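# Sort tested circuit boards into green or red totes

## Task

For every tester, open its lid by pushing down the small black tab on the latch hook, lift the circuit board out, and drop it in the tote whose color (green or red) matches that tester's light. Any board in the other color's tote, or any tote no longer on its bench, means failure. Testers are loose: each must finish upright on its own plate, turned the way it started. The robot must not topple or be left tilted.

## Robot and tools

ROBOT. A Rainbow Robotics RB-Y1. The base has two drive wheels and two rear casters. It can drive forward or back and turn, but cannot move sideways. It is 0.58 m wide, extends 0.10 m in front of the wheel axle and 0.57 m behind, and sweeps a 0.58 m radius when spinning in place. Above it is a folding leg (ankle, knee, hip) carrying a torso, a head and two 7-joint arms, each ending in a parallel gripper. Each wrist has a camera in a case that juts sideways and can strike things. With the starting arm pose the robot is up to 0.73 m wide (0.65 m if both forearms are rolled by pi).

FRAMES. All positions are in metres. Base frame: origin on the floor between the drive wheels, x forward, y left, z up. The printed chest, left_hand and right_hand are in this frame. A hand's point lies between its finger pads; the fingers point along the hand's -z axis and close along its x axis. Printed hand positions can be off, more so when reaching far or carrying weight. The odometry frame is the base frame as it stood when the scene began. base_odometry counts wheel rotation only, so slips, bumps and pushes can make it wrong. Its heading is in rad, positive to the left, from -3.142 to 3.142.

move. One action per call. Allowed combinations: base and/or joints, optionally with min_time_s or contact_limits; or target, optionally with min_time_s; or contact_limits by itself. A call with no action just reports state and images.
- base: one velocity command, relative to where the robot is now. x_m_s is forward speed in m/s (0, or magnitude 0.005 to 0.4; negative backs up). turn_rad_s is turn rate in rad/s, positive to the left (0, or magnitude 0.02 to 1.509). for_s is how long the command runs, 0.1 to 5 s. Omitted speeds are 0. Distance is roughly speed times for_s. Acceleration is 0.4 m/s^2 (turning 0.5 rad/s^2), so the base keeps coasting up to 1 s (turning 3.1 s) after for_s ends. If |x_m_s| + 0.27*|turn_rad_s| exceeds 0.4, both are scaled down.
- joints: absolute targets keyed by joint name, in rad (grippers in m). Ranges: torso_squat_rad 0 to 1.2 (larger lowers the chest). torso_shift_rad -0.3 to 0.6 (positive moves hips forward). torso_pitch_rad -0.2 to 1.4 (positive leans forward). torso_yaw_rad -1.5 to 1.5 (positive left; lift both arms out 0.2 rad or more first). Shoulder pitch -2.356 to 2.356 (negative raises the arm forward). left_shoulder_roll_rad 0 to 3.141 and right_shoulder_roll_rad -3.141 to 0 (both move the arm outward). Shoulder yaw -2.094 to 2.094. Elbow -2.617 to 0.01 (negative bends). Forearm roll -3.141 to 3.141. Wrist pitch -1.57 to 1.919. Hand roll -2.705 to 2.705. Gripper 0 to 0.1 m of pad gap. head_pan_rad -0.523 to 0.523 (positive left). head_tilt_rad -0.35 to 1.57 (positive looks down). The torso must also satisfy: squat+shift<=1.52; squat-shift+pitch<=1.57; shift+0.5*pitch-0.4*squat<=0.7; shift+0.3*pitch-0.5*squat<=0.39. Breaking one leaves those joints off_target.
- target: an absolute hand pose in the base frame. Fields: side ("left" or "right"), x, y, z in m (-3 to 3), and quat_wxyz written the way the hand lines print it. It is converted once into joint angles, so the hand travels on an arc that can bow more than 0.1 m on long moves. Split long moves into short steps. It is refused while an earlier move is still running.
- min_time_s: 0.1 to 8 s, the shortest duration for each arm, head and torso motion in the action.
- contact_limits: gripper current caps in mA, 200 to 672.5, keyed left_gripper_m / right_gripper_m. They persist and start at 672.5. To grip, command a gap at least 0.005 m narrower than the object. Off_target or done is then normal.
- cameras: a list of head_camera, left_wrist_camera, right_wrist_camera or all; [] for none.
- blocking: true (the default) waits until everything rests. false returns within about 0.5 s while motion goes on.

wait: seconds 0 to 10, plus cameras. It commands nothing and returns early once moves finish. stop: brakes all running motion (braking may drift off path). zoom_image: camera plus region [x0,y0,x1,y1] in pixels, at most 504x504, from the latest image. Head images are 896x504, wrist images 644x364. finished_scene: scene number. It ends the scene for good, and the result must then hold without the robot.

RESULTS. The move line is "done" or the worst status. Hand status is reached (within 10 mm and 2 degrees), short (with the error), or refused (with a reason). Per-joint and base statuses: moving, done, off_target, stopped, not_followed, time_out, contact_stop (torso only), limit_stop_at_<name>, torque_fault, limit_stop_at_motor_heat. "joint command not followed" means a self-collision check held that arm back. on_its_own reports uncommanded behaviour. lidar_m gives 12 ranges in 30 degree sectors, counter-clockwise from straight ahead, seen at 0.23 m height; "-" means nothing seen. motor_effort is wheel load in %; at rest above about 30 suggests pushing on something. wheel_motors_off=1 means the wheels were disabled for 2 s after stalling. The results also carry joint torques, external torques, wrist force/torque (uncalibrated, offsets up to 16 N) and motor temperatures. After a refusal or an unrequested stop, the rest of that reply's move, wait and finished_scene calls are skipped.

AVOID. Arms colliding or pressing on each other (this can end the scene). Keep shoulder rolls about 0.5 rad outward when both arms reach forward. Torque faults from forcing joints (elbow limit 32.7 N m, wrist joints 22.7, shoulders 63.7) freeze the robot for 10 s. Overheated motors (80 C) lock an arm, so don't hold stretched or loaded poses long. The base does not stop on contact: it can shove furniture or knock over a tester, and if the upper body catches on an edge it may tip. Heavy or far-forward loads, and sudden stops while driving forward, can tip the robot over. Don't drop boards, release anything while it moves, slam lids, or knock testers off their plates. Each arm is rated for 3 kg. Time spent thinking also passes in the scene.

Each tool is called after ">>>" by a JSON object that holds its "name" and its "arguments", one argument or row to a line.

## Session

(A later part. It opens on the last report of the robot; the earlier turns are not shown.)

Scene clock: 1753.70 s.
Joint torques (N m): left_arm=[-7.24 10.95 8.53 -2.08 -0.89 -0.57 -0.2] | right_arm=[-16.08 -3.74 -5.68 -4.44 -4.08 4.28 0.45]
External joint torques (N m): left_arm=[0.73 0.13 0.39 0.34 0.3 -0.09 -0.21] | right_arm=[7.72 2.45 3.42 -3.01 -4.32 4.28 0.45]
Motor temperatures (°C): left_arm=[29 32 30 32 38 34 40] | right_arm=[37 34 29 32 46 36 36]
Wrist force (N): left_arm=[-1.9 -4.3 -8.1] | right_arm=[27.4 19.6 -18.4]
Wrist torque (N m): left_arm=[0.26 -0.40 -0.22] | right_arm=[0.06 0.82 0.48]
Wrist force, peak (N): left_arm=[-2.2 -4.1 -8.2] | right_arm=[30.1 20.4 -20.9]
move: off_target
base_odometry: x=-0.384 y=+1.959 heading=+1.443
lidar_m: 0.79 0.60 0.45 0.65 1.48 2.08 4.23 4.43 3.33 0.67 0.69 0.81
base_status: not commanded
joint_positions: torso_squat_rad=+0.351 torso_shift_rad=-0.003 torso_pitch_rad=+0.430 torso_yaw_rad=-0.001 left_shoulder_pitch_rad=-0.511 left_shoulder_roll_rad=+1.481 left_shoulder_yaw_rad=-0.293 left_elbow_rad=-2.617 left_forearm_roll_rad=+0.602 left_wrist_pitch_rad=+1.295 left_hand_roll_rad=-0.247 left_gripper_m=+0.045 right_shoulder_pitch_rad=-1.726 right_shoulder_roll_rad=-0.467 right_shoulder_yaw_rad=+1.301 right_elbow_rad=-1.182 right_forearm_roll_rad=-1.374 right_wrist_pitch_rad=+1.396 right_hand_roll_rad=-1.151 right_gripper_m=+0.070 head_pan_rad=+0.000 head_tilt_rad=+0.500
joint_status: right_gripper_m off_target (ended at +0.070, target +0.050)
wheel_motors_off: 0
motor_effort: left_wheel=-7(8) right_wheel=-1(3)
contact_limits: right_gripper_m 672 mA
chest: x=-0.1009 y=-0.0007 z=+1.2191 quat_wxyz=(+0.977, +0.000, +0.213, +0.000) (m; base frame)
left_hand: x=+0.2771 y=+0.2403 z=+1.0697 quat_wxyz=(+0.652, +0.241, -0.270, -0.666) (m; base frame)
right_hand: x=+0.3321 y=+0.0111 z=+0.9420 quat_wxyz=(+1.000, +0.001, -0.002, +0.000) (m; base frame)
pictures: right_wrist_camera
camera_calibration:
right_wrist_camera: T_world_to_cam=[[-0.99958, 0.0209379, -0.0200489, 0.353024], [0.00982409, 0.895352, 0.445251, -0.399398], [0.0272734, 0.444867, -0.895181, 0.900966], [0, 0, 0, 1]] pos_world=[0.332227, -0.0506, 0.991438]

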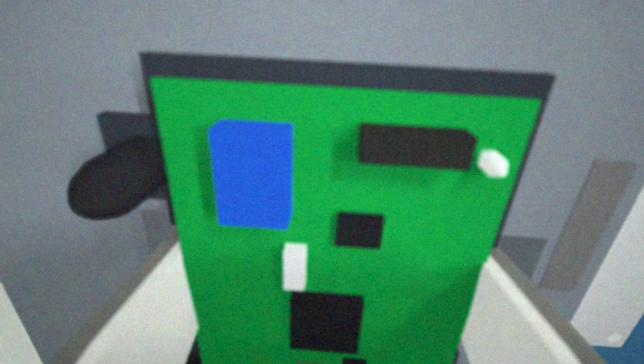

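>>> {"name": "move", "arguments": {
  "target": {"side":"right","x":0.334,"y":0.011,"z":0.942,"quat_wxyz":[1,0,0,0]},
  "min_time_s": 1.5,
  "cameras": []
}}

>>> {"name": "move", "arguments": {
  "target": {"side":"right","x":0.334,"y":0.011,"z":0.957,"quat_wxyz":[1,0,0,0]},
  "min_time_s": 2,
  "cameras": ["head_camera","right_wrist_camera"]
}}

Scene clock: 1765.63 s.
Joint torques (N m): left_arm=[-7.35 10.83 8.74 -2.07 -0.88 -0.54 -0.21] | right_arm=[-22.24 -5.71 -8.67 0.01 -0.26 1.92 0.59]
External joint torques (N m): left_arm=[0.62 0.01 0.6 0.35 0.31 -0.06 -0.21] | right_arm=[1.65 0.51 0.35 1.42 -0.49 1.92 0.59]
Motor temperatures (°C): left_arm=[29 32 30 32 38 34 40] | right_arm=[36 34 29 32 46 37 36]
Wrist force (N): left_arm=[-1.9 -4.4 -8.1] | right_arm=[4.5 16.1 -15.1]
Wrist torque (N m): left_arm=[0.26 -0.40 -0.23] | right_arm=[0.06 0.76 0.29]
Wrist force, peak (N): left_arm=[-2.1 -4.3 -8.1] | right_arm=[27.0 19.3 -17.9]
move: done
base_odometry: x=-0.384 y=+1.959 heading=+1.443
lidar_m: 0.79 0.61 0.45 0.64 1.48 2.07 4.23 4.44 3.32 0.67 0.70 0.81
base_status: not commanded
joint_positions: torso_squat_rad=+0.351 torso_shift_rad=-0.003 torso_pitch_rad=+0.430 torso_yaw_rad=-0.001 left_shoulder_pitch_rad=-0.511 left_shoulder_roll_rad=+1.481 left_shoulder_yaw_rad=-0.293 left_elbow_rad=-2.617 left_forearm_roll_rad=+0.602 left_wrist_pitch_rad=+1.295 left_hand_roll_rad=-0.247 left_gripper_m=+0.045 right_shoulder_pitch_rad=-1.729 right_shoulder_roll_rad=-0.461 right_shoulder_yaw_rad=+1.300 right_elbow_rad=-1.164 right_forearm_roll_rad=-1.378 right_wrist_pitch_rad=+1.397 right_hand_roll_rad=-1.138 right_gripper_m=+0.070 head_pan_rad=+0.000 head_tilt_rad=+0.500
joint_status: all done
wheel_motors_off: 0
motor_effort: left_wheel=-6(8) right_wheel=-1(3)
contact_limits: right_gripper_m 672 mA
chest: x=-0.1011 y=-0.0007 z=+1.2191 quat_wxyz=(+0.977, +0.000, +0.213, +0.000) (m; base frame)
left_hand: x=+0.2769 y=+0.2403 z=+1.0698 quat_wxyz=(+0.652, +0.241, -0.270, -0.666) (m; base frame)
right_hand: x=+0.3339 y=+0.0111 z=+0.9422 quat_wxyz=(+1.000, +0.000, +0.000, +0.000) (m; base frame)
right_hand_status: reached (checked arc, planned for 1.5 s): 0 mm and 0.1 deg off.
pictures: none
No camera images: "cameras" was empty.

Scene clock: 1767.97 s.
Joint torques (N m): left_arm=[-7.04 11.01 8.84 -2.08 -0.85 -0.54 -0.24] | right_arm=[-22.2 -9.51 -8.98 -2.68 -1.72 3.62 -0.02]
External joint torques (N m): left_arm=[0.93 0.19 0.7 0.34 0.34 -0.07 -0.24] | right_arm=[1.76 -3.11 0.21 -1.35 -1.95 3.62 -0.02]
Motor temperatures (°C): left_arm=[29 32 30 32 38 34 40] | right_arm=[36 34 29 32 46 37 36]
Wrist force (N): left_arm=[-2.0 -4.1 -7.9] | right_arm=[14.1 21.5 -21.5]
Wrist torque (N m): left_arm=[0.24 -0.40 -0.23] | right_arm=[-0.15 0.88 0.26]
Wrist force, peak (N): left_arm=[-2.3 -4.3 -8.2] | right_arm=[13.8 21.8 -21.5]
move: done
base_odometry: x=-0.384 y=+1.959 heading=+1.443
lidar_m: 0.79 0.60 0.45 0.65 1.48 2.07 4.24 4.44 3.32 0.67 0.70 0.82
base_status: not commanded
joint_positions: torso_squat_rad=+0.351 torso_shift_rad=-0.003 torso_pitch_rad=+0.430 torso_yaw_rad=-0.001 left_shoulder_pitch_rad=-0.511 left_shoulder_roll_rad=+1.481 left_shoulder_yaw_rad=-0.293 left_elbow_rad=-2.617 left_forearm_roll_rad=+0.602 left_wrist_pitch_rad=+1.295 left_hand_roll_rad=-0.247 left_gripper_m=+0.045 right_shoulder_pitch_rad=-1.750 right_shoulder_roll_rad=-0.476 right_shoulder_yaw_rad=+1.287 right_elbow_rad=-1.187 right_forearm_roll_rad=-1.393 right_wrist_pitch_rad=+1.423 right_hand_roll_rad=-1.147 right_gripper_m=+0.070 head_pan_rad=+0.000 head_tilt_rad=+0.500
joint_status: all done
wheel_motors_off: 0
motor_effort: left_wheel=-7(9) right_wheel=+1(2)
contact_limits: right_gripper_m 672 mA
chest: x=-0.1010 y=-0.0007 z=+1.2191 quat_wxyz=(+0.977, +0.000, +0.213, +0.000) (m; base frame)
left_hand: x=+0.2770 y=+0.2403 z=+1.0697 quat_wxyz=(+0.652, +0.241, -0.270, -0.666) (m; base frame)
right_hand: x=+0.3343 y=+0.0117 z=+0.9565 quat_wxyz=(+1.000, +0.000, +0.000, +0.000) (m; base frame)
right_hand_status: reached (checked arc, planned for 2.0 s): 1 mm and 0.1 deg off.
pictures: head_camera, right_wrist_camera
camera_calibration:
head_camera: T_world_to_cam=[[0.0296946, -0.998758, 0.040004, -0.0581963], [-0.776856, -0.0482439, -0.627828, 0.934547], [0.628978, -0.0124343, -0.777324, 1.01928], [0, 0, 0, 1]] pos_world=[0.0866295, -0.00036374, 1.38138]
right_wrist_camera: T_world_to_cam=[[-0.999658, 0.0192872, -0.0176565, 0.353273], [0.00942741, 0.895663, 0.444633, -0.405714], [0.02439, 0.444314, -0.895539, 0.914942], [0, 0, 0, 1]] pos_world=[0.334661, -0.0499518, 1.006]

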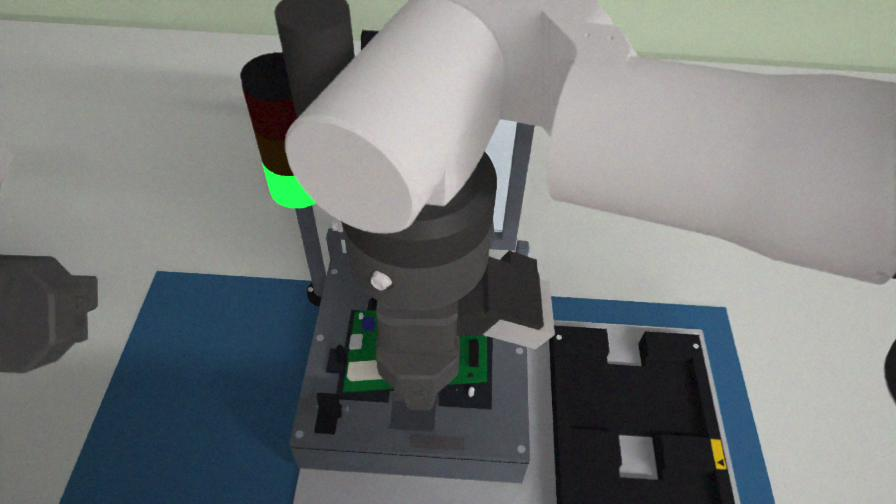

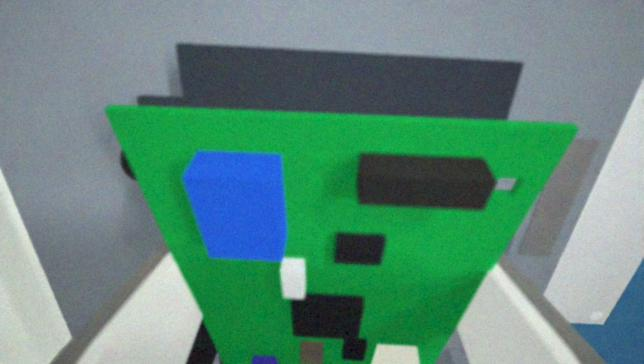

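Board comes up (tilting slightly). Continue.

>>> {"name": "move", "arguments": {
  "target": {"side":"right","x":0.334,"y":0.011,"z":0.98,"quat_wxyz":[1,0,0,0]},
  "min_time_s": 2,
  "cameras": ["right_wrist_camera"]
}}

>>> {"name": "move", "arguments": {
  "target": {"side":"right","x":0.334,"y":0.011,"z":1.12,"quat_wxyz":[1,0,0,0]},
  "min_time_s": 3
}}

Scene clock: 1776.23 s.
Joint torques (N m): left_arm=[-7.28 11.1 8.72 -2.11 -0.88 -0.57 -0.31] | right_arm=[-29.64 -11.65 -13.99 -1.26 0.53 0.83 -0.37]
External joint torques (N m): left_arm=[0.69 0.28 0.58 0.32 0.3 -0.1 -0.32] | right_arm=[-5.65 -5.01 -4.55 -0.08 0.3 0.83 -0.37]
Motor temperatures (°C): left_arm=[29 32 30 32 38 34 40] | right_arm=[37 34 29 32 46 37 36]
Wrist force (N): left_arm=[-2.0 -4.3 -7.7] | right_arm=[2.1 13.9 -29.5]
Wrist torque (N m): left_arm=[0.27 -0.40 -0.23] | right_arm=[-0.06 1.30 0.62]
Wrist force, peak (N): left_arm=[-1.8 -4.3 -8.3] | right_arm=[18.8 22.4 -31.2]
move: done
base_odometry: x=-0.384 y=+1.958 heading=+1.443
lidar_m: 0.79 0.60 0.46 0.64 1.48 2.07 4.23 4.43 3.32 0.67 0.69 0.82
base_status: not commanded
joint_positions: torso_squat_rad=+0.351 torso_shift_rad=-0.003 torso_pitch_rad=+0.430 torso_yaw_rad=-0.001 left_shoulder_pitch_rad=-0.511 left_shoulder_roll_rad=+1.481 left_shoulder_yaw_rad=-0.293 left_elbow_rad=-2.617 left_forearm_roll_rad=+0.602 left_wrist_pitch_rad=+1.295 left_hand_roll_rad=-0.247 left_gripper_m=+0.045 right_shoulder_pitch_rad=-1.783 right_shoulder_roll_rad=-0.503 right_shoulder_yaw_rad=+1.266 right_elbow_rad=-1.227 right_forearm_roll_rad=-1.420 right_wrist_pitch_rad=+1.467 right_hand_roll_rad=-1.164 right_gripper_m=+0.070 head_pan_rad=+0.000 head_tilt_rad=+0.500
joint_status: all done
wheel_motors_off: 0
motor_effort: left_wheel=-6(8) right_wheel=+0(3)
contact_limits: right_gripper_m 672 mA
chest: x=-0.1009 y=-0.0007 z=+1.2191 quat_wxyz=(+0.977, +0.000, +0.214, +0.000) (m; base frame)
left_hand: x=+0.2770 y=+0.2403 z=+1.0696 quat_wxyz=(+0.653, +0.241, -0.270, -0.666) (m; base frame)
right_hand: x=+0.3332 y=+0.0110 z=+0.9788 quat_wxyz=(+1.000, +0.000, +0.001, +0.000) (m; base frame)
right_hand_status: reached (checked arc, planned for 2.0 s): 1 mm and 0.2 deg off.
pictures: right_wrist_camera
camera_calibration:
right_wrist_camera: T_world_to_cam=[[-0.999705, 0.019393, -0.0146001, 0.349665], [0.0109136, 0.896319, 0.443276, -0.414194], [0.0216828, 0.442986, -0.896266, 0.936831], [0, 0, 0, 1]] pos_world=[0.333769, -0.0505338, 1.02836]

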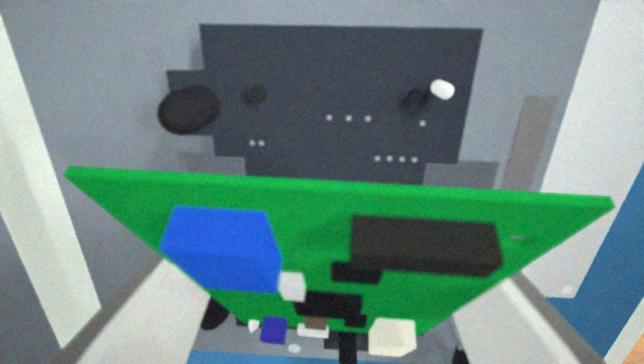

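Scene clock: 1779.57 s.
Joint torques (N m): left_arm=[-7.2 11.11 8.74 -2.04 -0.9 -0.58 -0.25] | right_arm=[-23.23 -9.29 -10.52 -0.4 -0.27 0.14 -0.33]
External joint torques (N m): left_arm=[0.77 0.29 0.6 0.38 0.29 -0.11 -0.25] | right_arm=[0.87 -1.46 -0.93 -0.34 -0.5 0.14 -0.33]
Motor temperatures (°C): left_arm=[29 32 30 32 38 34 40] | right_arm=[37 34 29 32 46 37 36]
Wrist force (N): left_arm=[-2.1 -4.5 -7.9] | right_arm=[2.4 10.5 -13.3]
Wrist torque (N m): left_arm=[0.30 -0.43 -0.23] | right_arm=[-0.02 0.86 0.51]
Wrist force, peak (N): left_arm=[-1.9 -4.3 -8.1] | right_arm=[12.4 7.5 -40.1]
move: done
base_odometry: x=-0.384 y=+1.958 heading=+1.443
lidar_m: 0.79 0.59 0.45 0.64 1.48 2.08 4.23 4.44 3.32 0.67 0.70 0.82
base_status: not commanded
joint_positions: torso_squat_rad=+0.351 torso_shift_rad=-0.003 torso_pitch_rad=+0.430 torso_yaw_rad=-0.001 left_shoulder_pitch_rad=-0.511 left_shoulder_roll_rad=+1.481 left_shoulder_yaw_rad=-0.293 left_elbow_rad=-2.617 left_forearm_roll_rad=+0.602 left_wrist_pitch_rad=+1.295 left_hand_roll_rad=-0.247 left_gripper_m=+0.045 right_shoulder_pitch_rad=-2.015 right_shoulder_roll_rad=-0.585 right_shoulder_yaw_rad=+1.131 right_elbow_rad=-1.253 right_forearm_roll_rad=-1.590 right_wrist_pitch_rad=+1.714 right_hand_roll_rad=-1.181 right_gripper_m=+0.050 head_pan_rad=+0.000 head_tilt_rad=+0.500
joint_status: all done
wheel_motors_off: 0
on_its_own: right_gripper_m moved -0.020 to your old target +0.050
motor_effort: left_wheel=-5(8) right_wheel=+2(3)
contact_limits: right_gripper_m 672 mA
chest: x=-0.1012 y=-0.0007 z=+1.2191 quat_wxyz=(+0.977, +0.000, +0.213, +0.000) (m; base frame)
left_hand: x=+0.2769 y=+0.2402 z=+1.0698 quat_wxyz=(+0.652, +0.241, -0.270, -0.666) (m; base frame)
right_hand: x=+0.3337 y=+0.0112 z=+1.1198 quat_wxyz=(+1.000, +0.000, +0.000, +0.000) (m; base frame)
right_hand_status: reached (checked arc, planned for 3.0 s): 0 mm and 0.1 deg off.
pictures: head_camera, left_wrist_camera, right_wrist_camera
camera_calibration:
head_camera: T_world_to_cam=[[0.029585, -0.998762, 0.0399916, -0.0582382], [-0.776734, -0.0481535, -0.627985, 0.934634], [0.629133, -0.0124839, -0.777197, 1.01926], [0, 0, 0, 1]] pos_world=[0.0864357, -0.000435856, 1.38143]
left_wrist_camera: T_world_to_cam=[[-0.0129536, -0.99936, 0.0333295, 0.206655], [-0.973861, 0.00504945, -0.22709, 0.545612], [0.226777, -0.0353999, -0.973303, 1.05599], [0, 0, 0, 1]] pos_world=[0.294553, 0.24115, 1.14482]
right_wrist_camera: T_world_to_cam=[[-0.999653, 0.0196151, -0.0175604, 0.355531], [0.00977065, 0.895783, 0.444385, -0.477752], [0.024447, 0.444059, -0.895664, 1.06156], [0, 0, 0, 1]] pos_world=[0.334124, -0.0504068, 1.16935]

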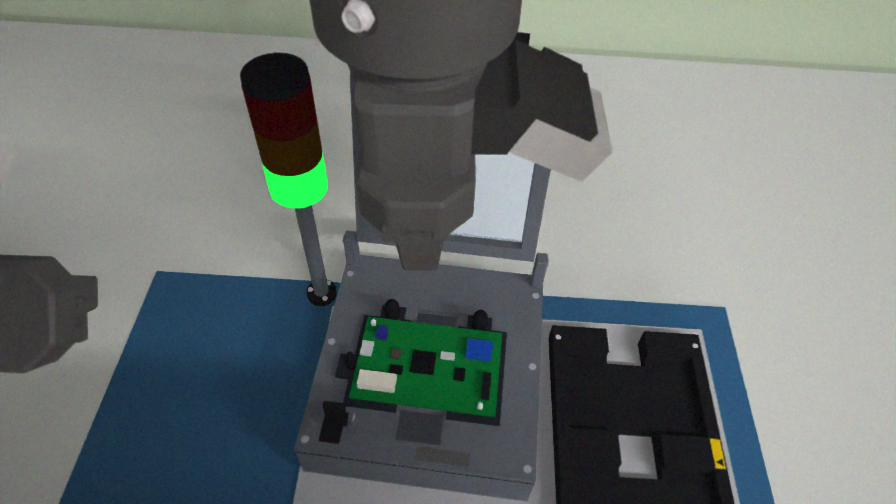

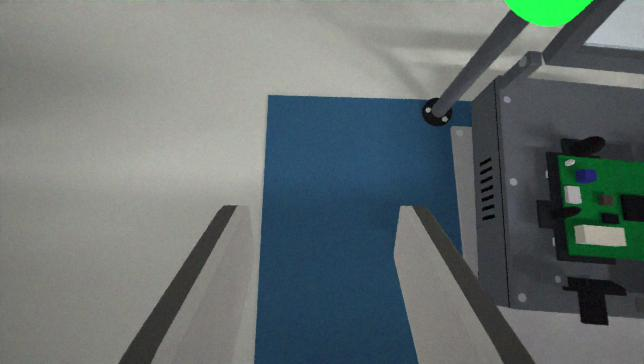

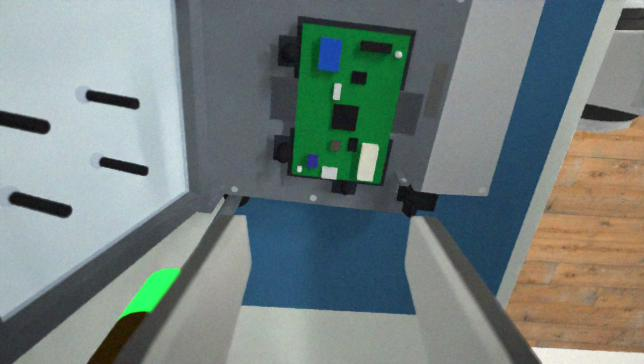

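>>> {"name": "zoom_image", "arguments": {
  "camera": "right_wrist_camera",
  "region": [260, 10, 460, 220]
}}

>>> {"name": "zoom_image", "arguments": {
  "camera": "head_camera",
  "region": [310, 280, 530, 440]
}}

>>> {"name": "zoom_image", "arguments": {
  "camera": "left_wrist_camera",
  "region": [500, 90, 644, 300]
}}

Scaled by 2.400 from the camera's 644x364 image, which has a finer 1265x715 frame.

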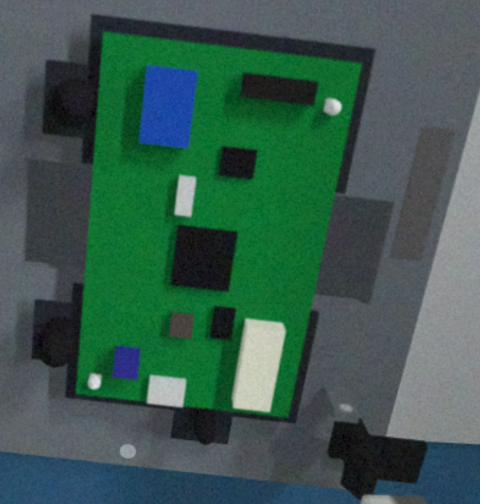

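Scaled by 2.291 from the camera's 896x504 image, which has a finer 1280x720 frame.

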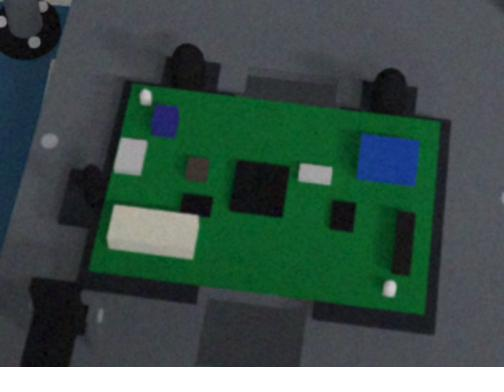

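Scaled by 2.400 from the camera's 644x364 image, which has a finer 920x520 frame.

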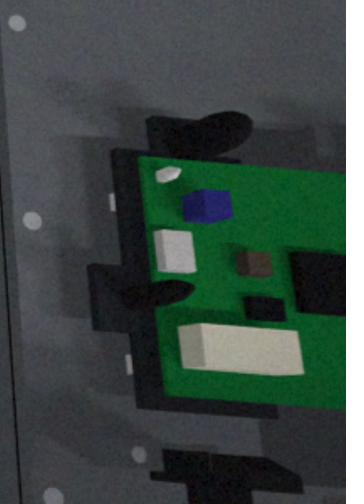

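>>> {"name": "move", "arguments": {
  "joints": {"right_gripper_m":0.097},
  "cameras": []
}}

>>> {"name": "move", "arguments": {
  "target": {"side":"right","x":0.325,"y":0.006,"z":0.965,"quat_wxyz":[0.9998,0,0,-0.0175]},
  "min_time_s": 3,
  "cameras": ["head_camera","right_wrist_camera"]
}}

Scene clock: 1837.50 s.
Joint torques (N m): left_arm=[-7.29 11.24 8.73 -1.98 -0.88 -0.58 -0.18] | right_arm=[-23.5 -9.42 -10.4 -0.49 -0.17 0.31 -0.39]
External joint torques (N m): left_arm=[0.69 0.42 0.58 0.44 0.3 -0.1 -0.19] | right_arm=[0.6 -1.6 -0.82 -0.43 -0.4 0.31 -0.39]
Motor temperatures (°C): left_arm=[29 32 30 32 38 34 40] | right_arm=[37 34 29 32 45 36 36]
Wrist force (N): left_arm=[-1.8 -4.1 -7.8] | right_arm=[2.1 10.6 -13.1]
Wrist torque (N m): left_arm=[0.24 -0.37 -0.24] | right_arm=[-0.02 0.84 0.52]
Wrist force, peak (N): left_arm=[-2.1 -4.1 -8.1] | right_arm=[2.2 10.7 -13.7]
move: done
base_odometry: x=-0.384 y=+1.958 heading=+1.443
lidar_m: 0.78 0.59 0.45 0.64 1.47 2.07 4.24 4.44 3.33 0.67 0.69 0.82
base_status: not commanded
joint_positions: torso_squat_rad=+0.351 torso_shift_rad=-0.003 torso_pitch_rad=+0.430 torso_yaw_rad=-0.001 left_shoulder_pitch_rad=-0.511 left_shoulder_roll_rad=+1.481 left_shoulder_yaw_rad=-0.293 left_elbow_rad=-2.617 left_forearm_roll_rad=+0.602 left_wrist_pitch_rad=+1.295 left_hand_roll_rad=-0.247 left_gripper_m=+0.045 right_shoulder_pitch_rad=-2.015 right_shoulder_roll_rad=-0.585 right_shoulder_yaw_rad=+1.131 right_elbow_rad=-1.253 right_forearm_roll_rad=-1.590 right_wrist_pitch_rad=+1.714 right_hand_roll_rad=-1.181 right_gripper_m=+0.097 head_pan_rad=+0.000 head_tilt_rad=+0.500
joint_status: all done
wheel_motors_off: 0
motor_effort: left_wheel=-5(7) right_wheel=+3(3)
contact_limits: right_gripper_m 672 mA
chest: x=-0.1012 y=-0.0007 z=+1.2191 quat_wxyz=(+0.977, +0.000, +0.213, +0.000) (m; base frame)
left_hand: x=+0.2769 y=+0.2402 z=+1.0698 quat_wxyz=(+0.652, +0.241, -0.270, -0.666) (m; base frame)
right_hand: x=+0.3337 y=+0.0112 z=+1.1198 quat_wxyz=(+1.000, +0.000, +0.000, +0.000) (m; base frame)
pictures: none
No camera images: "cameras" was empty.

Scene clock: 1840.83 s.
Joint torques (N m): left_arm=[-7.21 11.04 8.66 -1.95 -0.88 -0.59 -0.19] | right_arm=[-20 -3.91 -7.85 -1.49 0.35 -0.26 -0.32]
External joint torques (N m): left_arm=[0.77 0.22 0.51 0.47 0.3 -0.12 -0.2] | right_arm=[3.6 2.52 1.77 -0.15 0.12 -0.26 -0.32]
Motor temperatures (°C): left_arm=[29 32 30 32 38 34 40] | right_arm=[37 34 29 32 45 36 36]
Wrist force (N): left_arm=[-2.0 -4.2 -7.9] | right_arm=[2.0 10.6 -13.1]
Wrist torque (N m): left_arm=[0.25 -0.40 -0.23] | right_arm=[-0.02 0.81 0.50]
Wrist force, peak (N): left_arm=[-2.1 -4.1 -8.3] | right_arm=[2.0 11.1 -13.6]
move: done
base_odometry: x=-0.384 y=+1.958 heading=+1.443
lidar_m: 0.78 0.60 0.45 0.65 1.47 2.08 4.24 4.43 3.32 0.67 0.69 0.82
base_status: not commanded
joint_positions: torso_squat_rad=+0.351 torso_shift_rad=-0.003 torso_pitch_rad=+0.430 torso_yaw_rad=-0.001 left_shoulder_pitch_rad=-0.511 left_shoulder_roll_rad=+1.481 left_shoulder_yaw_rad=-0.293 left_elbow_rad=-2.617 left_forearm_roll_rad=+0.602 left_wrist_pitch_rad=+1.295 left_hand_roll_rad=-0.247 left_gripper_m=+0.045 right_shoulder_pitch_rad=-1.749 right_shoulder_roll_rad=-0.523 right_shoulder_yaw_rad=+1.279 right_elbow_rad=-1.282 right_forearm_roll_rad=-1.395 right_wrist_pitch_rad=+1.442 right_hand_roll_rad=-1.231 right_gripper_m=+0.097 head_pan_rad=+0.000 head_tilt_rad=+0.500
joint_status: all done
wheel_motors_off: 0
motor_effort: left_wheel=-6(6) right_wheel=+0(4)
contact_limits: right_gripper_m 672 mA
chest: x=-0.1012 y=-0.0007 z=+1.2191 quat_wxyz=(+0.977, +0.000, +0.213, +0.000) (m; base frame)
left_hand: x=+0.2769 y=+0.2402 z=+1.0698 quat_wxyz=(+0.652, +0.241, -0.270, -0.666) (m; base frame)
right_hand: x=+0.3253 y=+0.0059 z=+0.9654 quat_wxyz=(+1.000, +0.000, -0.001, -0.018) (m; base frame)
right_hand_status: reached (checked arc, planned for 3.0 s): 1 mm and 0.1 deg off.
pictures: head_camera, right_wrist_camera
camera_calibration:
head_camera: T_world_to_cam=[[0.0295849, -0.998762, 0.0399918, -0.0582384], [-0.776735, -0.0481535, -0.627985, 0.934634], [0.629133, -0.0124841, -0.777198, 1.01926], [0, 0, 0, 1]] pos_world=[0.0864358, -0.00043577, 1.38143]
right_wrist_camera: T_world_to_cam=[[-0.998279, 0.0557708, -0.0181058, 0.344355], [0.0419272, 0.894792, 0.444511, -0.414815], [0.0409917, 0.442987, -0.895591, 0.920402], [0, 0, 0, 1]] pos_world=[0.323425, -0.0557574, 1.01493]

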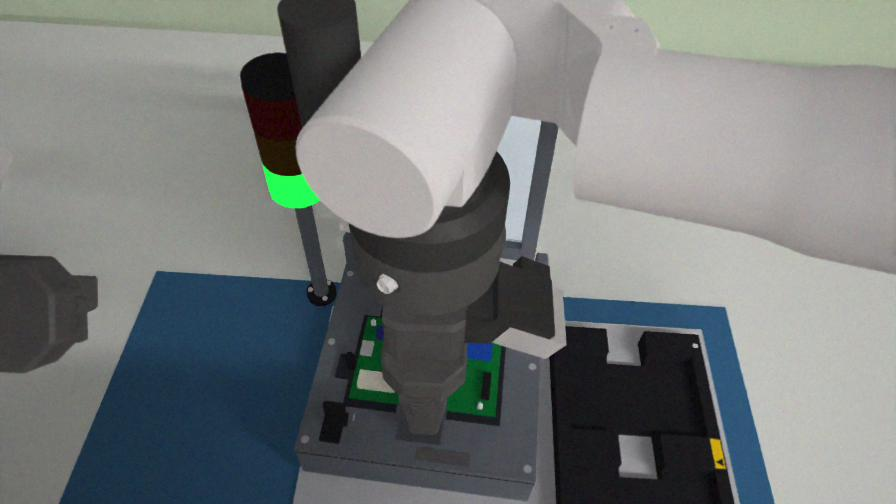

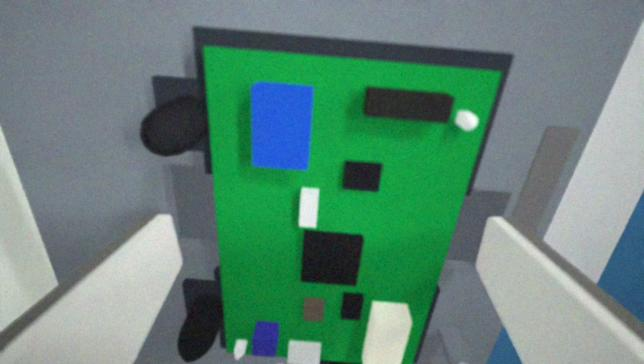

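>>> {"name": "move", "arguments": {
  "target": {"side":"right","x":0.326,"y":0.004,"z":0.95,"quat_wxyz":[0.9998,0,0,-0.0175]},
  "min_time_s": 2,
  "cameras": ["right_wrist_camera"]
}}

>>> {"name": "move", "arguments": {
  "target": {"side":"right","x":0.326,"y":0.004,"z":0.94,"quat_wxyz":[0.9998,0,0,-0.0175]},
  "min_time_s": 2,
  "cameras": ["right_wrist_camera"]
}}

>>> {"name": "move", "arguments": {
  "joints": {"right_gripper_m":0.03},
  "cameras": []
}}

Scene clock: 1855.37 s.
Joint torques (N m): left_arm=[-7.1 11.12 8.77 -2.09 -0.84 -0.51 -0.28] | right_arm=[-12.87 -2 -3.52 1.22 0.48 -1.69 0.7]
External joint torques (N m): left_arm=[0.88 0.3 0.62 0.32 0.35 -0.03 -0.28] | right_arm=[10.7 4.32 5.98 2.64 0.25 -1.68 0.7]
Motor temperatures (°C): left_arm=[29 32 30 32 38 34 40] | right_arm=[37 34 29 32 45 36 36]
Wrist force (N): left_arm=[-1.9 -4.2 -7.9] | right_arm=[-5.6 6.6 11.2]
Wrist torque (N m): left_arm=[0.26 -0.38 -0.23] | right_arm=[-0.22 -0.31 0.26]
Wrist force, peak (N): left_arm=[-2.2 -4.4 -8.0] | right_arm=[2.0 11.1 -13.2]
move: done
base_odometry: x=-0.384 y=+1.958 heading=+1.443
lidar_m: 0.79 0.59 0.44 0.64 1.47 2.08 4.23 4.44 3.32 0.67 0.69 0.82
base_status: not commanded
joint_positions: torso_squat_rad=+0.351 torso_shift_rad=-0.004 torso_pitch_rad=+0.429 torso_yaw_rad=-0.001 left_shoulder_pitch_rad=-0.511 left_shoulder_roll_rad=+1.481 left_shoulder_yaw_rad=-0.293 left_elbow_rad=-2.617 left_forearm_roll_rad=+0.602 left_wrist_pitch_rad=+1.295 left_hand_roll_rad=-0.247 left_gripper_m=+0.045 right_shoulder_pitch_rad=-1.727 right_shoulder_roll_rad=-0.514 right_shoulder_yaw_rad=+1.292 right_elbow_rad=-1.263 right_forearm_roll_rad=-1.379 right_wrist_pitch_rad=+1.416 right_hand_roll_rad=-1.218 right_gripper_m=+0.097 head_pan_rad=+0.000 head_tilt_rad=+0.500
joint_status: all done
wheel_motors_off: 0
motor_effort: left_wheel=-6(6) right_wheel=+2(4)
contact_limits: right_gripper_m 672 mA
chest: x=-0.1016 y=-0.0007 z=+1.2192 quat_wxyz=(+0.977, +0.000, +0.213, +0.000) (m; base frame)
left_hand: x=+0.2765 y=+0.2402 z=+1.0702 quat_wxyz=(+0.652, +0.241, -0.271, -0.666) (m; base frame)
right_hand: x=+0.3261 y=+0.0040 z=+0.9524 quat_wxyz=(+1.000, +0.001, -0.002, -0.017) (m; base frame)
right_hand_status: reached (checked arc, planned for 2.0 s): 2 mm and 0.2 deg off.
pictures: right_wrist_camera
camera_calibration:
right_wrist_camera: T_world_to_cam=[[-0.998272, 0.0550168, -0.020645, 0.347442], [0.0400925, 0.894533, 0.4452, -0.407448], [0.0429611, 0.443603, -0.895193, 0.908548], [0, 0, 0, 1]] pos_world=[0.324145, -0.0576743, 1.00189]

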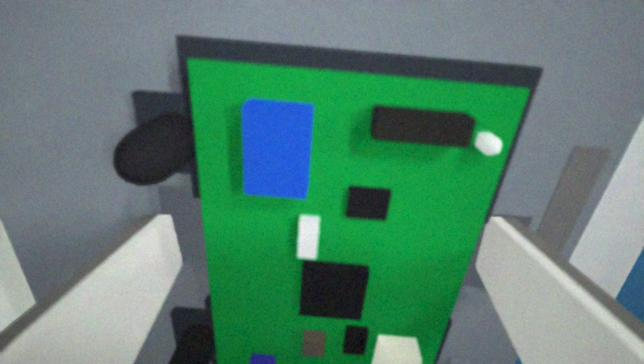

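Scene clock: 1857.70 s.
Joint torques (N m): left_arm=[-7.29 11.24 8.5 -1.95 -0.84 -0.66 -0.27] | right_arm=[16.07 5.75 12.78 5.59 -0.47 -4.54 1.28]
External joint torques (N m): left_arm=[0.72 0.41 0.34 0.43 0.35 -0.18 -0.28] | right_arm=[39.72 12.04 22.18 7.01 -0.72 -4.52 1.28]
Motor temperatures (°C): left_arm=[29 32 30 32 38 34 40] | right_arm=[37 34 29 32 45 36 36]
Wrist force (N): left_arm=[-1.7 -4.1 -7.8] | right_arm=[-21.8 -5.7 94.1]
Wrist torque (N m): left_arm=[0.25 -0.37 -0.23] | right_arm=[-0.29 -4.11 -0.38]
Wrist force, peak (N): left_arm=[-2.4 -4.2 -8.1] | right_arm=[-22.6 -5.9 94.5]
move: done
base_odometry: x=-0.384 y=+1.958 heading=+1.443
lidar_m: 0.79 0.60 0.45 0.65 1.48 2.07 4.24 4.43 3.32 0.67 0.69 0.82
base_status: not commanded
joint_positions: torso_squat_rad=+0.351 torso_shift_rad=-0.005 torso_pitch_rad=+0.426 torso_yaw_rad=-0.001 left_shoulder_pitch_rad=-0.511 left_shoulder_roll_rad=+1.481 left_shoulder_yaw_rad=-0.293 left_elbow_rad=-2.617 left_forearm_roll_rad=+0.602 left_wrist_pitch_rad=+1.295 left_hand_roll_rad=-0.247 left_gripper_m=+0.045 right_shoulder_pitch_rad=-1.720 right_shoulder_roll_rad=-0.501 right_shoulder_yaw_rad=+1.297 right_elbow_rad=-1.240 right_forearm_roll_rad=-1.367 right_wrist_pitch_rad=+1.398 right_hand_roll_rad=-1.208 right_gripper_m=+0.097 head_pan_rad=+0.000 head_tilt_rad=+0.500
joint_status: all done
wheel_motors_off: 0
motor_effort: left_wheel=-3(7) right_wheel=+8(9)
contact_limits: right_gripper_m 672 mA
chest: x=-0.1034 y=-0.0009 z=+1.2195 quat_wxyz=(+0.977, +0.000, +0.211, +0.000) (m; base frame)
left_hand: x=+0.2753 y=+0.2400 z=+1.0719 quat_wxyz=(+0.652, +0.242, -0.272, -0.665) (m; base frame)
right_hand: x=+0.3282 y=+0.0053 z=+0.9478 quat_wxyz=(+1.000, +0.003, -0.007, -0.017) (m; base frame)
right_hand_status: reached (checked arc, planned for 2.0 s): 8 mm and 0.9 deg off.
pictures: right_wrist_camera
camera_calibration:
right_wrist_camera: T_world_to_cam=[[-0.998009, 0.0551272, -0.0306287, 0.358778], [0.0355089, 0.892581, 0.449487, -0.409154], [0.0521176, 0.447505, -0.892761, 0.89838], [0, 0, 0, 1]] pos_world=[0.325771, -0.0566048, 0.996937]

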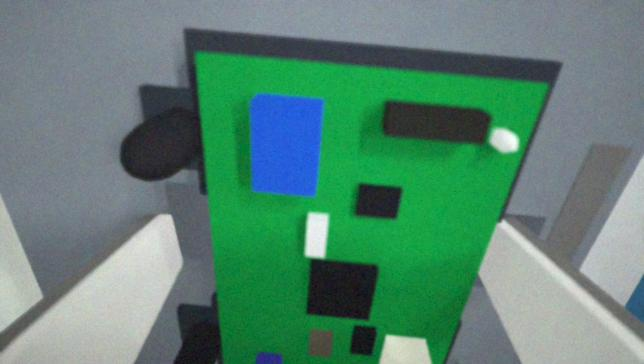

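Scene clock: 1858.97 s.
Joint torques (N m): left_arm=[-7.42 10.57 8.15 -1.97 -0.92 -0.43 -0.23] | right_arm=[-18.08 -5.42 -6.25 -0.05 0.68 0.29 0.52]
External joint torques (N m): left_arm=[0.56 -0.25 0.01 0.44 0.27 0.04 -0.24] | right_arm=[5.46 0.76 3.09 1.45 0.45 0.3 0.52]
Motor temperatures (°C): left_arm=[29 32 30 32 38 34 40] | right_arm=[37 34 29 32 45 36 36]
Wrist force (N): left_arm=[-1.8 -4.4 -7.9] | right_arm=[1.0 13.0 -5.5]
Wrist torque (N m): left_arm=[0.28 -0.38 -0.22] | right_arm=[-0.05 1.06 0.38]
Wrist force, peak (N): left_arm=[-2.4 -6.0 -7.9] | right_arm=[-20.1 -5.2 92.5]
move: off_target
base_odometry: x=-0.384 y=+1.958 heading=+1.443
lidar_m: 0.79 0.59 0.45 0.65 1.48 2.07 4.23 4.43 3.33 0.67 0.70 0.82
base_status: not commanded
joint_positions: torso_squat_rad=+0.351 torso_shift_rad=-0.003 torso_pitch_rad=+0.430 torso_yaw_rad=-0.001 left_shoulder_pitch_rad=-0.511 left_shoulder_roll_rad=+1.481 left_shoulder_yaw_rad=-0.293 left_elbow_rad=-2.617 left_forearm_roll_rad=+0.602 left_wrist_pitch_rad=+1.295 left_hand_roll_rad=-0.247 left_gripper_m=+0.045 right_shoulder_pitch_rad=-1.711 right_shoulder_roll_rad=-0.499 right_shoulder_yaw_rad=+1.302 right_elbow_rad=-1.239 right_forearm_roll_rad=-1.368 right_wrist_pitch_rad=+1.397 right_hand_roll_rad=-1.207 right_gripper_m=+0.071 head_pan_rad=+0.000 head_tilt_rad=+0.500
joint_status: right_gripper_m off_target (ended at +0.071, target +0.030)
wheel_motors_off: 0
motor_effort: left_wheel=-4(18) right_wheel=+3(24)
contact_limits: right_gripper_m 672 mA
chest: x=-0.1013 y=-0.0008 z=+1.2192 quat_wxyz=(+0.977, +0.000, +0.213, +0.000) (m; base frame)
left_hand: x=+0.2768 y=+0.2402 z=+1.0700 quat_wxyz=(+0.652, +0.241, -0.270, -0.666) (m; base frame)
right_hand: x=+0.3261 y=+0.0041 z=+0.9408 quat_wxyz=(+1.000, +0.001, -0.001, -0.017) (m; base frame)
pictures: none
No camera images: "cameras" was empty.

>>> {"name": "move", "arguments": {
  "target": {"side":"right","x":0.327,"y":0.004,"z":0.950,"quat_wxyz":[0.9998,0,0,-0.0175]},
  "min_time_s": 2.5,
  "cameras": ["right_wrist_camera","head_camera"]
}}

Scene clock: 1867.10 s.
Joint torques (N m): left_arm=[-7.53 10.84 8.63 -1.94 -0.87 -0.46 -0.17] | right_arm=[-24.39 -9.12 -10.82 -1.13 0.53 0.06 -0.21]
External joint torques (N m): left_arm=[0.44 0.02 0.49 0.48 0.31 0.02 -0.17] | right_arm=[-0.78 -2.83 -1.4 0.31 0.3 0.06 -0.21]
Motor temperatures (°C): left_arm=[29 32 30 32 38 34 40] | right_arm=[37 34 29 32 45 36 36]
Wrist force (N): left_arm=[-2.1 -4.2 -7.8] | right_arm=[-1.2 11.3 -14.0]
Wrist torque (N m): left_arm=[0.25 -0.43 -0.23] | right_arm=[-0.02 0.87 0.41]
Wrist force, peak (N): left_arm=[-2.0 -4.4 -8.2] | right_arm=[4.9 15.6 -17.1]
move: done
base_odometry: x=-0.384 y=+1.958 heading=+1.443
lidar_m: 0.79 0.59 0.45 0.64 1.48 2.08 4.23 4.43 3.32 0.67 0.70 0.82
base_status: not commanded
joint_positions: torso_squat_rad=+0.351 torso_shift_rad=-0.003 torso_pitch_rad=+0.430 torso_yaw_rad=-0.001 left_shoulder_pitch_rad=-0.511 left_shoulder_roll_rad=+1.481 left_shoulder_yaw_rad=-0.293 left_elbow_rad=-2.617 left_forearm_roll_rad=+0.602 left_wrist_pitch_rad=+1.295 left_hand_roll_rad=-0.247 left_gripper_m=+0.045 right_shoulder_pitch_rad=-1.725 right_shoulder_roll_rad=-0.506 right_shoulder_yaw_rad=+1.294 right_elbow_rad=-1.248 right_forearm_roll_rad=-1.379 right_wrist_pitch_rad=+1.414 right_hand_roll_rad=-1.209 right_gripper_m=+0.071 head_pan_rad=+0.000 head_tilt_rad=+0.500
joint_status: all done
wheel_motors_off: 0
motor_effort: left_wheel=-4(6) right_wheel=+4(5)
contact_limits: right_gripper_m 672 mA
chest: x=-0.1012 y=-0.0008 z=+1.2191 quat_wxyz=(+0.977, +0.000, +0.213, +0.000) (m; base frame)
left_hand: x=+0.2768 y=+0.2402 z=+1.0699 quat_wxyz=(+0.652, +0.241, -0.270, -0.666) (m; base frame)
right_hand: x=+0.3267 y=+0.0043 z=+0.9494 quat_wxyz=(+1.000, +0.000, +0.000, -0.017) (m; base frame)
right_hand_status: reached (checked arc, planned for 2.5 s): 1 mm and 0.1 deg off.
pictures: head_camera, right_wrist_camera
camera_calibration:
head_camera: T_world_to_cam=[[0.0295685, -0.998765, 0.0399215, -0.0581938], [-0.776657, -0.048098, -0.628084, 0.934735], [0.629229, -0.0124339, -0.777121, 1.01921], [0, 0, 0, 1]] pos_world=[0.0863736, -0.000490344, 1.38146]
right_wrist_camera: T_world_to_cam=[[-0.998394, 0.0543313, -0.016034, 0.34364], [0.0415799, 0.895089, 0.443945, -0.405714], [0.038472, 0.442566, -0.89591, 0.907802], [0, 0, 0, 1]] pos_world=[0.325032, -0.0572824, 0.998935]

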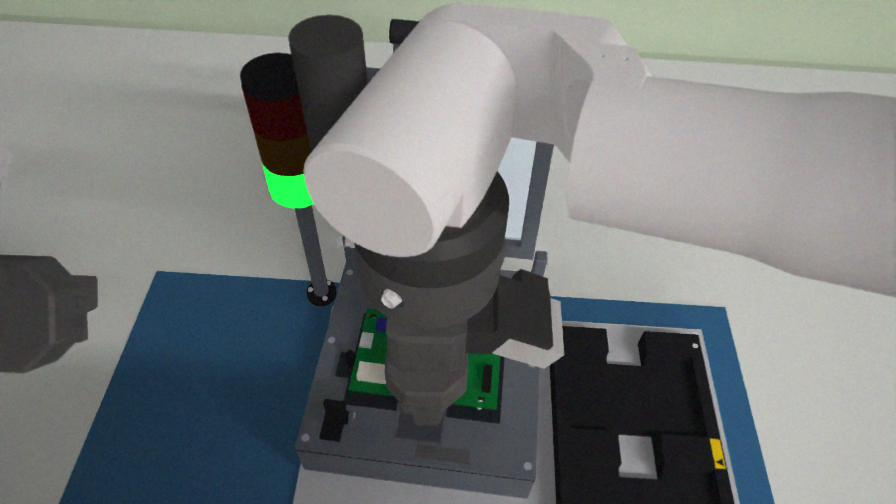

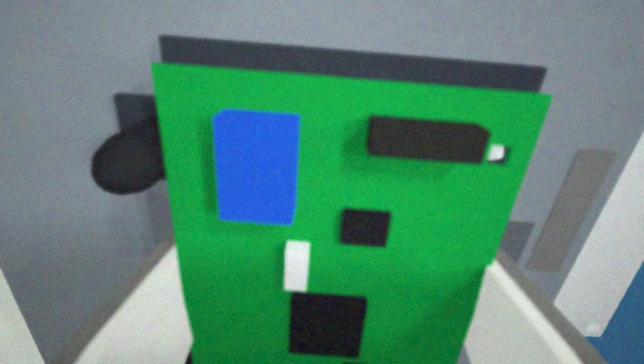

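>>> {"name": "move", "arguments": {
  "target": {"side":"right","x":0.3268,"y":0.004,"z":0.957,"quat_wxyz":[0.9998,0,0,-0.0175]},
  "min_time_s": 2.5,
  "cameras": ["right_wrist_camera","head_camera"]
}}

>>> {"name": "zoom_image", "arguments": {
  "camera": "head_camera",
  "region": [300, 280, 560, 440]
}}

Scene clock: 1874.37 s.
Joint torques (N m): left_arm=[-7.35 10.68 8.27 -2.06 -0.89 -0.48 -0.25] | right_arm=[-23.31 -7.92 -10.68 -1.7 -0.35 0.35 -0.35]
External joint torques (N m): left_arm=[0.62 -0.14 0.12 0.35 0.29 0 -0.26] | right_arm=[0.31 -1.55 -1.17 -0.31 -0.58 0.35 -0.35]
Motor temperatures (°C): left_arm=[29 32 30 32 38 34 40] | right_arm=[37 34 29 32 45 36 36]
Wrist force (N): left_arm=[-2.0 -4.4 -7.6] | right_arm=[2.2 10.6 -13.3]
Wrist torque (N m): left_arm=[0.29 -0.40 -0.22] | right_arm=[-0.04 0.87 0.51]
Wrist force, peak (N): left_arm=[-2.0 -4.3 -8.2] | right_arm=[-0.5 11.0 -14.7]
move: done
base_odometry: x=-0.384 y=+1.958 heading=+1.443
lidar_m: 0.78 0.61 0.45 0.64 1.48 2.08 4.23 4.44 3.33 0.67 0.69 0.82
base_status: not commanded
joint_positions: torso_squat_rad=+0.351 torso_shift_rad=-0.003 torso_pitch_rad=+0.430 torso_yaw_rad=-0.001 left_shoulder_pitch_rad=-0.511 left_shoulder_roll_rad=+1.481 left_shoulder_yaw_rad=-0.293 left_elbow_rad=-2.617 left_forearm_roll_rad=+0.602 left_wrist_pitch_rad=+1.295 left_hand_roll_rad=-0.247 left_gripper_m=+0.045 right_shoulder_pitch_rad=-1.735 right_shoulder_roll_rad=-0.515 right_shoulder_yaw_rad=+1.287 right_elbow_rad=-1.262 right_forearm_roll_rad=-1.387 right_wrist_pitch_rad=+1.427 right_hand_roll_rad=-1.216 right_gripper_m=+0.071 head_pan_rad=+0.000 head_tilt_rad=+0.500
joint_status: all done
wheel_motors_off: 0
motor_effort: left_wheel=-4(6) right_wheel=+2(5)
contact_limits: right_gripper_m 672 mA
chest: x=-0.1012 y=-0.0008 z=+1.2191 quat_wxyz=(+0.977, +0.000, +0.213, +0.000) (m; base frame)
left_hand: x=+0.2768 y=+0.2402 z=+1.0699 quat_wxyz=(+0.652, +0.241, -0.270, -0.666) (m; base frame)
right_hand: x=+0.3267 y=+0.0041 z=+0.9567 quat_wxyz=(+1.000, +0.000, +0.000, -0.017) (m; base frame)
right_hand_status: reached (checked arc, planned for 2.5 s): 0 mm and 0.0 deg off.
pictures: head_camera, right_wrist_camera
camera_calibration:
head_camera: T_world_to_cam=[[0.0295687, -0.998765, 0.0399216, -0.0581937], [-0.776657, -0.0480983, -0.628084, 0.934735], [0.629229, -0.0124337, -0.777121, 1.01921], [0, 0, 0, 1]] pos_world=[0.0863735, -0.00049015, 1.38146]
right_wrist_camera: T_world_to_cam=[[-0.998361, 0.054714, -0.0167943, 0.344486], [0.0415903, 0.895134, 0.443852, -0.408727], [0.0393181, 0.442426, -0.895943, 0.914186], [0, 0, 0, 1]] pos_world=[0.324976, -0.0574427, 1.00626]

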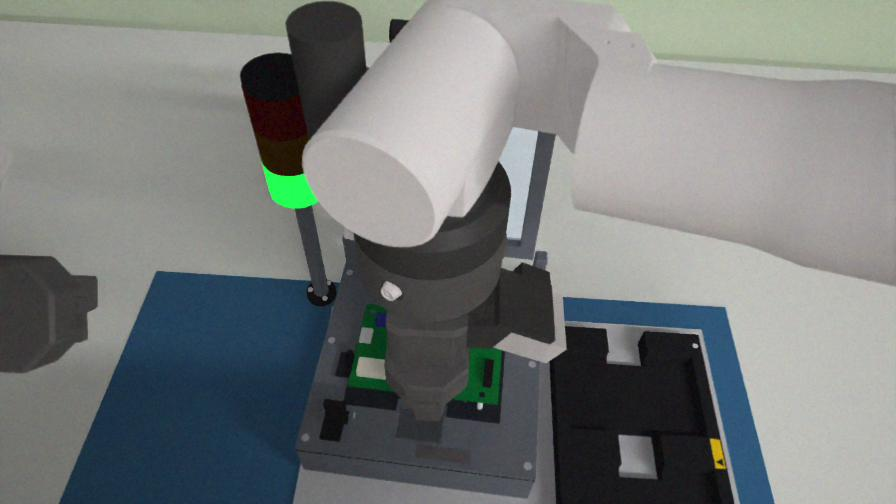

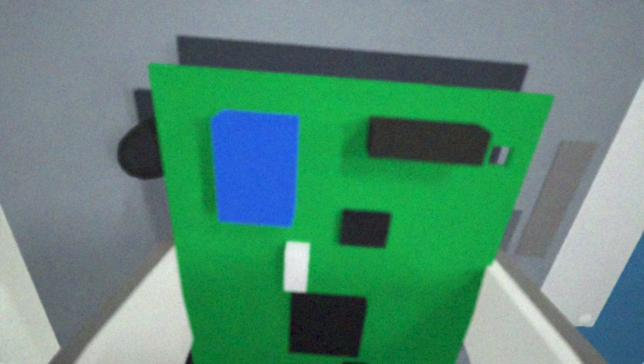

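Scaled by 1.938 from the camera's 896x504 image, which has a finer 1280x720 frame.

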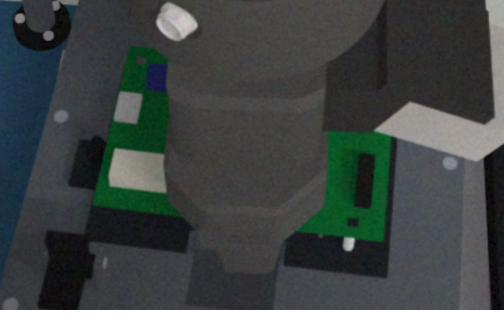

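Excellent: level and free.

>>> {"name": "move", "arguments": {
  "target": {"side":"right","x":0.3268,"y":0.004,"z":0.975,"quat_wxyz":[0.9998,0,0,-0.0175]},
  "min_time_s": 2.5,
  "cameras": ["right_wrist_camera"]
}}

>>> {"name": "move", "arguments": {
  "target": {"side":"right","x":0.3268,"y":0.004,"z":1.12,"quat_wxyz":[0.9998,0,0,-0.0175]},
  "min_time_s": 5
}}

Scene clock: 1884.23 s.
Joint torques (N m): left_arm=[-7.37 10.72 8.4 -1.95 -0.91 -0.48 -0.2] | right_arm=[-23.1 -7.94 -10.52 -1.58 -0.17 0.2 -0.39]
External joint torques (N m): left_arm=[0.6 -0.11 0.25 0.46 0.27 0 -0.21] | right_arm=[0.58 -1.38 -0.84 -0.32 -0.4 0.2 -0.39]
Motor temperatures (°C): left_arm=[29 32 30 32 38 34 40] | right_arm=[37 34 29 32 45 36 36]
Wrist force (N): left_arm=[-2.1 -4.0 -7.6] | right_arm=[2.3 10.8 -13.3]
Wrist torque (N m): left_arm=[0.24 -0.41 -0.21] | right_arm=[-0.03 0.87 0.50]
Wrist force, peak (N): left_arm=[-2.1 -4.3 -8.1] | right_arm=[2.2 10.9 -13.8]
move: done
base_odometry: x=-0.384 y=+1.958 heading=+1.443
lidar_m: 0.78 0.59 0.45 0.64 1.48 2.07 4.23 4.43 3.32 0.68 0.70 0.82
base_status: not commanded
joint_positions: torso_squat_rad=+0.351 torso_shift_rad=-0.003 torso_pitch_rad=+0.430 torso_yaw_rad=-0.001 left_shoulder_pitch_rad=-0.511 left_shoulder_roll_rad=+1.481 left_shoulder_yaw_rad=-0.293 left_elbow_rad=-2.617 left_forearm_roll_rad=+0.602 left_wrist_pitch_rad=+1.295 left_hand_roll_rad=-0.247 left_gripper_m=+0.045 right_shoulder_pitch_rad=-1.762 right_shoulder_roll_rad=-0.533 right_shoulder_yaw_rad=+1.270 right_elbow_rad=-1.288 right_forearm_roll_rad=-1.408 right_wrist_pitch_rad=+1.459 right_hand_roll_rad=-1.226 right_gripper_m=+0.071 head_pan_rad=+0.000 head_tilt_rad=+0.500
joint_status: all done
wheel_motors_off: 0
motor_effort: left_wheel=-3(6) right_wheel=+4(5)
contact_limits: right_gripper_m 672 mA
chest: x=-0.1012 y=-0.0008 z=+1.2191 quat_wxyz=(+0.977, +0.000, +0.213, +0.000) (m; base frame)
left_hand: x=+0.2768 y=+0.2402 z=+1.0699 quat_wxyz=(+0.652, +0.241, -0.270, -0.666) (m; base frame)
right_hand: x=+0.3269 y=+0.0043 z=+0.9742 quat_wxyz=(+1.000, +0.000, +0.000, -0.017) (m; base frame)
right_hand_status: reached (checked arc, planned for 2.5 s): 1 mm and 0.1 deg off.
pictures: right_wrist_camera
camera_calibration:
right_wrist_camera: T_world_to_cam=[[-0.998386, 0.0541748, -0.0170364, 0.345195], [0.0410076, 0.895251, 0.443671, -0.416275], [0.0392876, 0.442257, -0.896028, 0.929839], [0, 0, 0, 1]] pos_world=[0.325178, -0.0572578, 1.02373]

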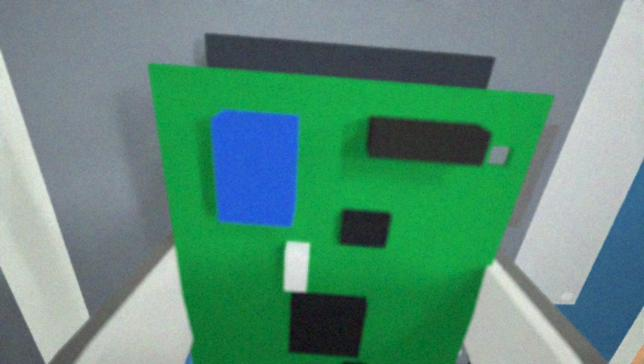

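Scene clock: 1889.57 s.
Joint torques (N m): left_arm=[-7.63 10.68 8.41 -1.99 -0.89 -0.51 -0.26] | right_arm=[-23.43 -9.23 -10.96 -0.51 -0.33 0.2 -0.39]
External joint torques (N m): left_arm=[0.35 -0.14 0.27 0.42 0.29 -0.03 -0.27] | right_arm=[0.35 -1.56 -1.1 -0.5 -0.55 0.2 -0.39]
Motor temperatures (°C): left_arm=[29 32 30 32 38 34 40] | right_arm=[37 34 29 32 45 36 36]
Wrist force (N): left_arm=[-1.9 -4.1 -7.8] | right_arm=[2.4 10.5 -13.5]
Wrist torque (N m): left_arm=[0.25 -0.38 -0.23] | right_arm=[-0.02 0.86 0.50]
Wrist force, peak (N): left_arm=[-2.1 -4.4 -8.1] | right_arm=[2.2 10.8 -13.9]
move: done
base_odometry: x=-0.384 y=+1.958 heading=+1.443
lidar_m: 0.79 0.60 0.45 0.64 1.47 2.07 4.23 4.43 3.32 0.67 0.69 0.82
base_status: not commanded
joint_positions: torso_squat_rad=+0.351 torso_shift_rad=-0.003 torso_pitch_rad=+0.430 torso_yaw_rad=-0.001 left_shoulder_pitch_rad=-0.511 left_shoulder_roll_rad=+1.481 left_shoulder_yaw_rad=-0.293 left_elbow_rad=-2.617 left_forearm_roll_rad=+0.602 left_wrist_pitch_rad=+1.295 left_hand_roll_rad=-0.247 left_gripper_m=+0.045 right_shoulder_pitch_rad=-1.999 right_shoulder_roll_rad=-0.619 right_shoulder_yaw_rad=+1.126 right_elbow_rad=-1.322 right_forearm_roll_rad=-1.596 right_wrist_pitch_rad=+1.715 right_hand_roll_rad=-1.247 right_gripper_m=+0.071 head_pan_rad=+0.000 head_tilt_rad=+0.500
joint_status: all done
wheel_motors_off: 0
motor_effort: left_wheel=-4(6) right_wheel=+2(5)
contact_limits: right_gripper_m 672 mA
chest: x=-0.1012 y=-0.0008 z=+1.2191 quat_wxyz=(+0.977, +0.000, +0.213, +0.000) (m; base frame)
left_hand: x=+0.2768 y=+0.2402 z=+1.0699 quat_wxyz=(+0.652, +0.241, -0.270, -0.666) (m; base frame)
right_hand: x=+0.3268 y=+0.0044 z=+1.1193 quat_wxyz=(+1.000, +0.000, +0.000, -0.017) (m; base frame)
right_hand_status: reached (checked arc, planned for 5.0 s): 1 mm and 0.1 deg off.
pictures: head_camera, left_wrist_camera, right_wrist_camera
camera_calibration:
head_camera: T_world_to_cam=[[0.0295683, -0.998765, 0.0399216, -0.0581939], [-0.776657, -0.048098, -0.628084, 0.934735], [0.629229, -0.012434, -0.777121, 1.01921], [0, 0, 0, 1]] pos_world=[0.0863736, -0.000490231, 1.38146]
left_wrist_camera: T_world_to_cam=[[-0.0129681, -0.999365, 0.0331814, 0.206801], [-0.973821, 0.00509109, -0.227258, 0.545776], [0.226945, -0.0352598, -0.973269, 1.05597], [0, 0, 0, 1]] pos_world=[0.294522, 0.241125, 1.14492]
right_wrist_camera: T_world_to_cam=[[-0.998388, 0.0541095, -0.017152, 0.347642], [0.0408592, 0.89482, 0.444553, -0.481702], [0.0394025, 0.443136, -0.895588, 1.0593], [0, 0, 0, 1]] pos_world=[0.325025, -0.057187, 1.1688]

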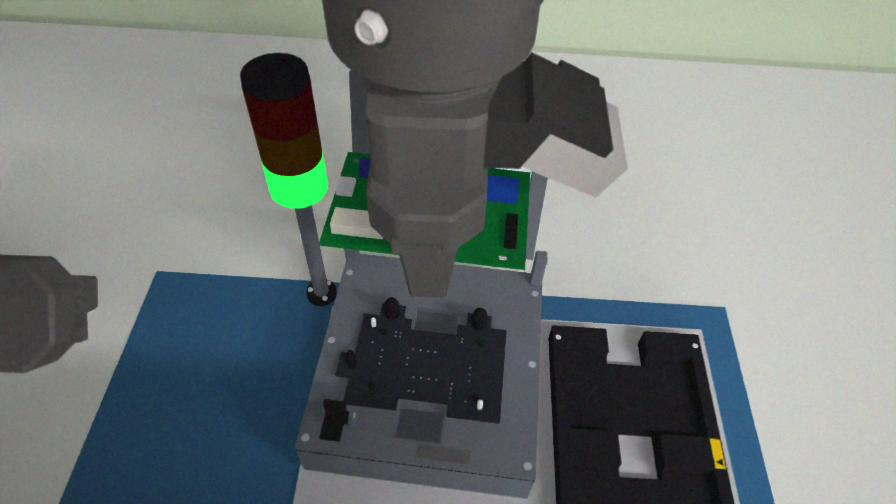

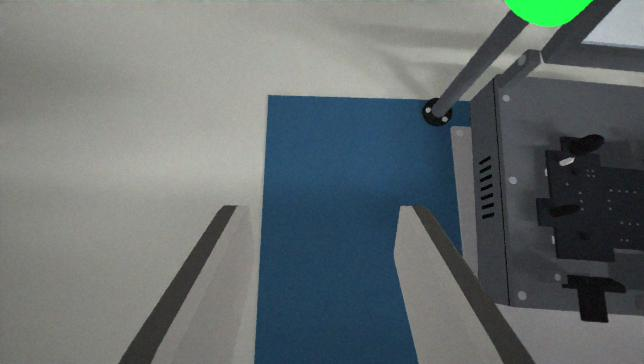

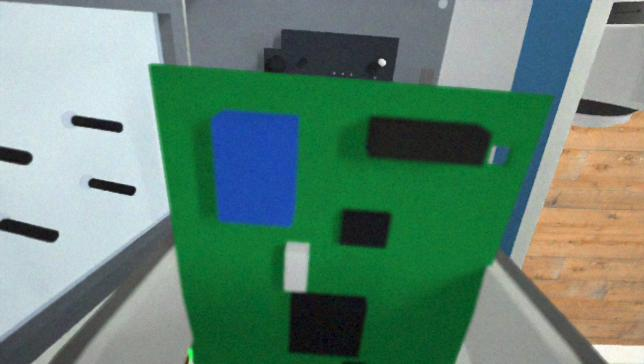

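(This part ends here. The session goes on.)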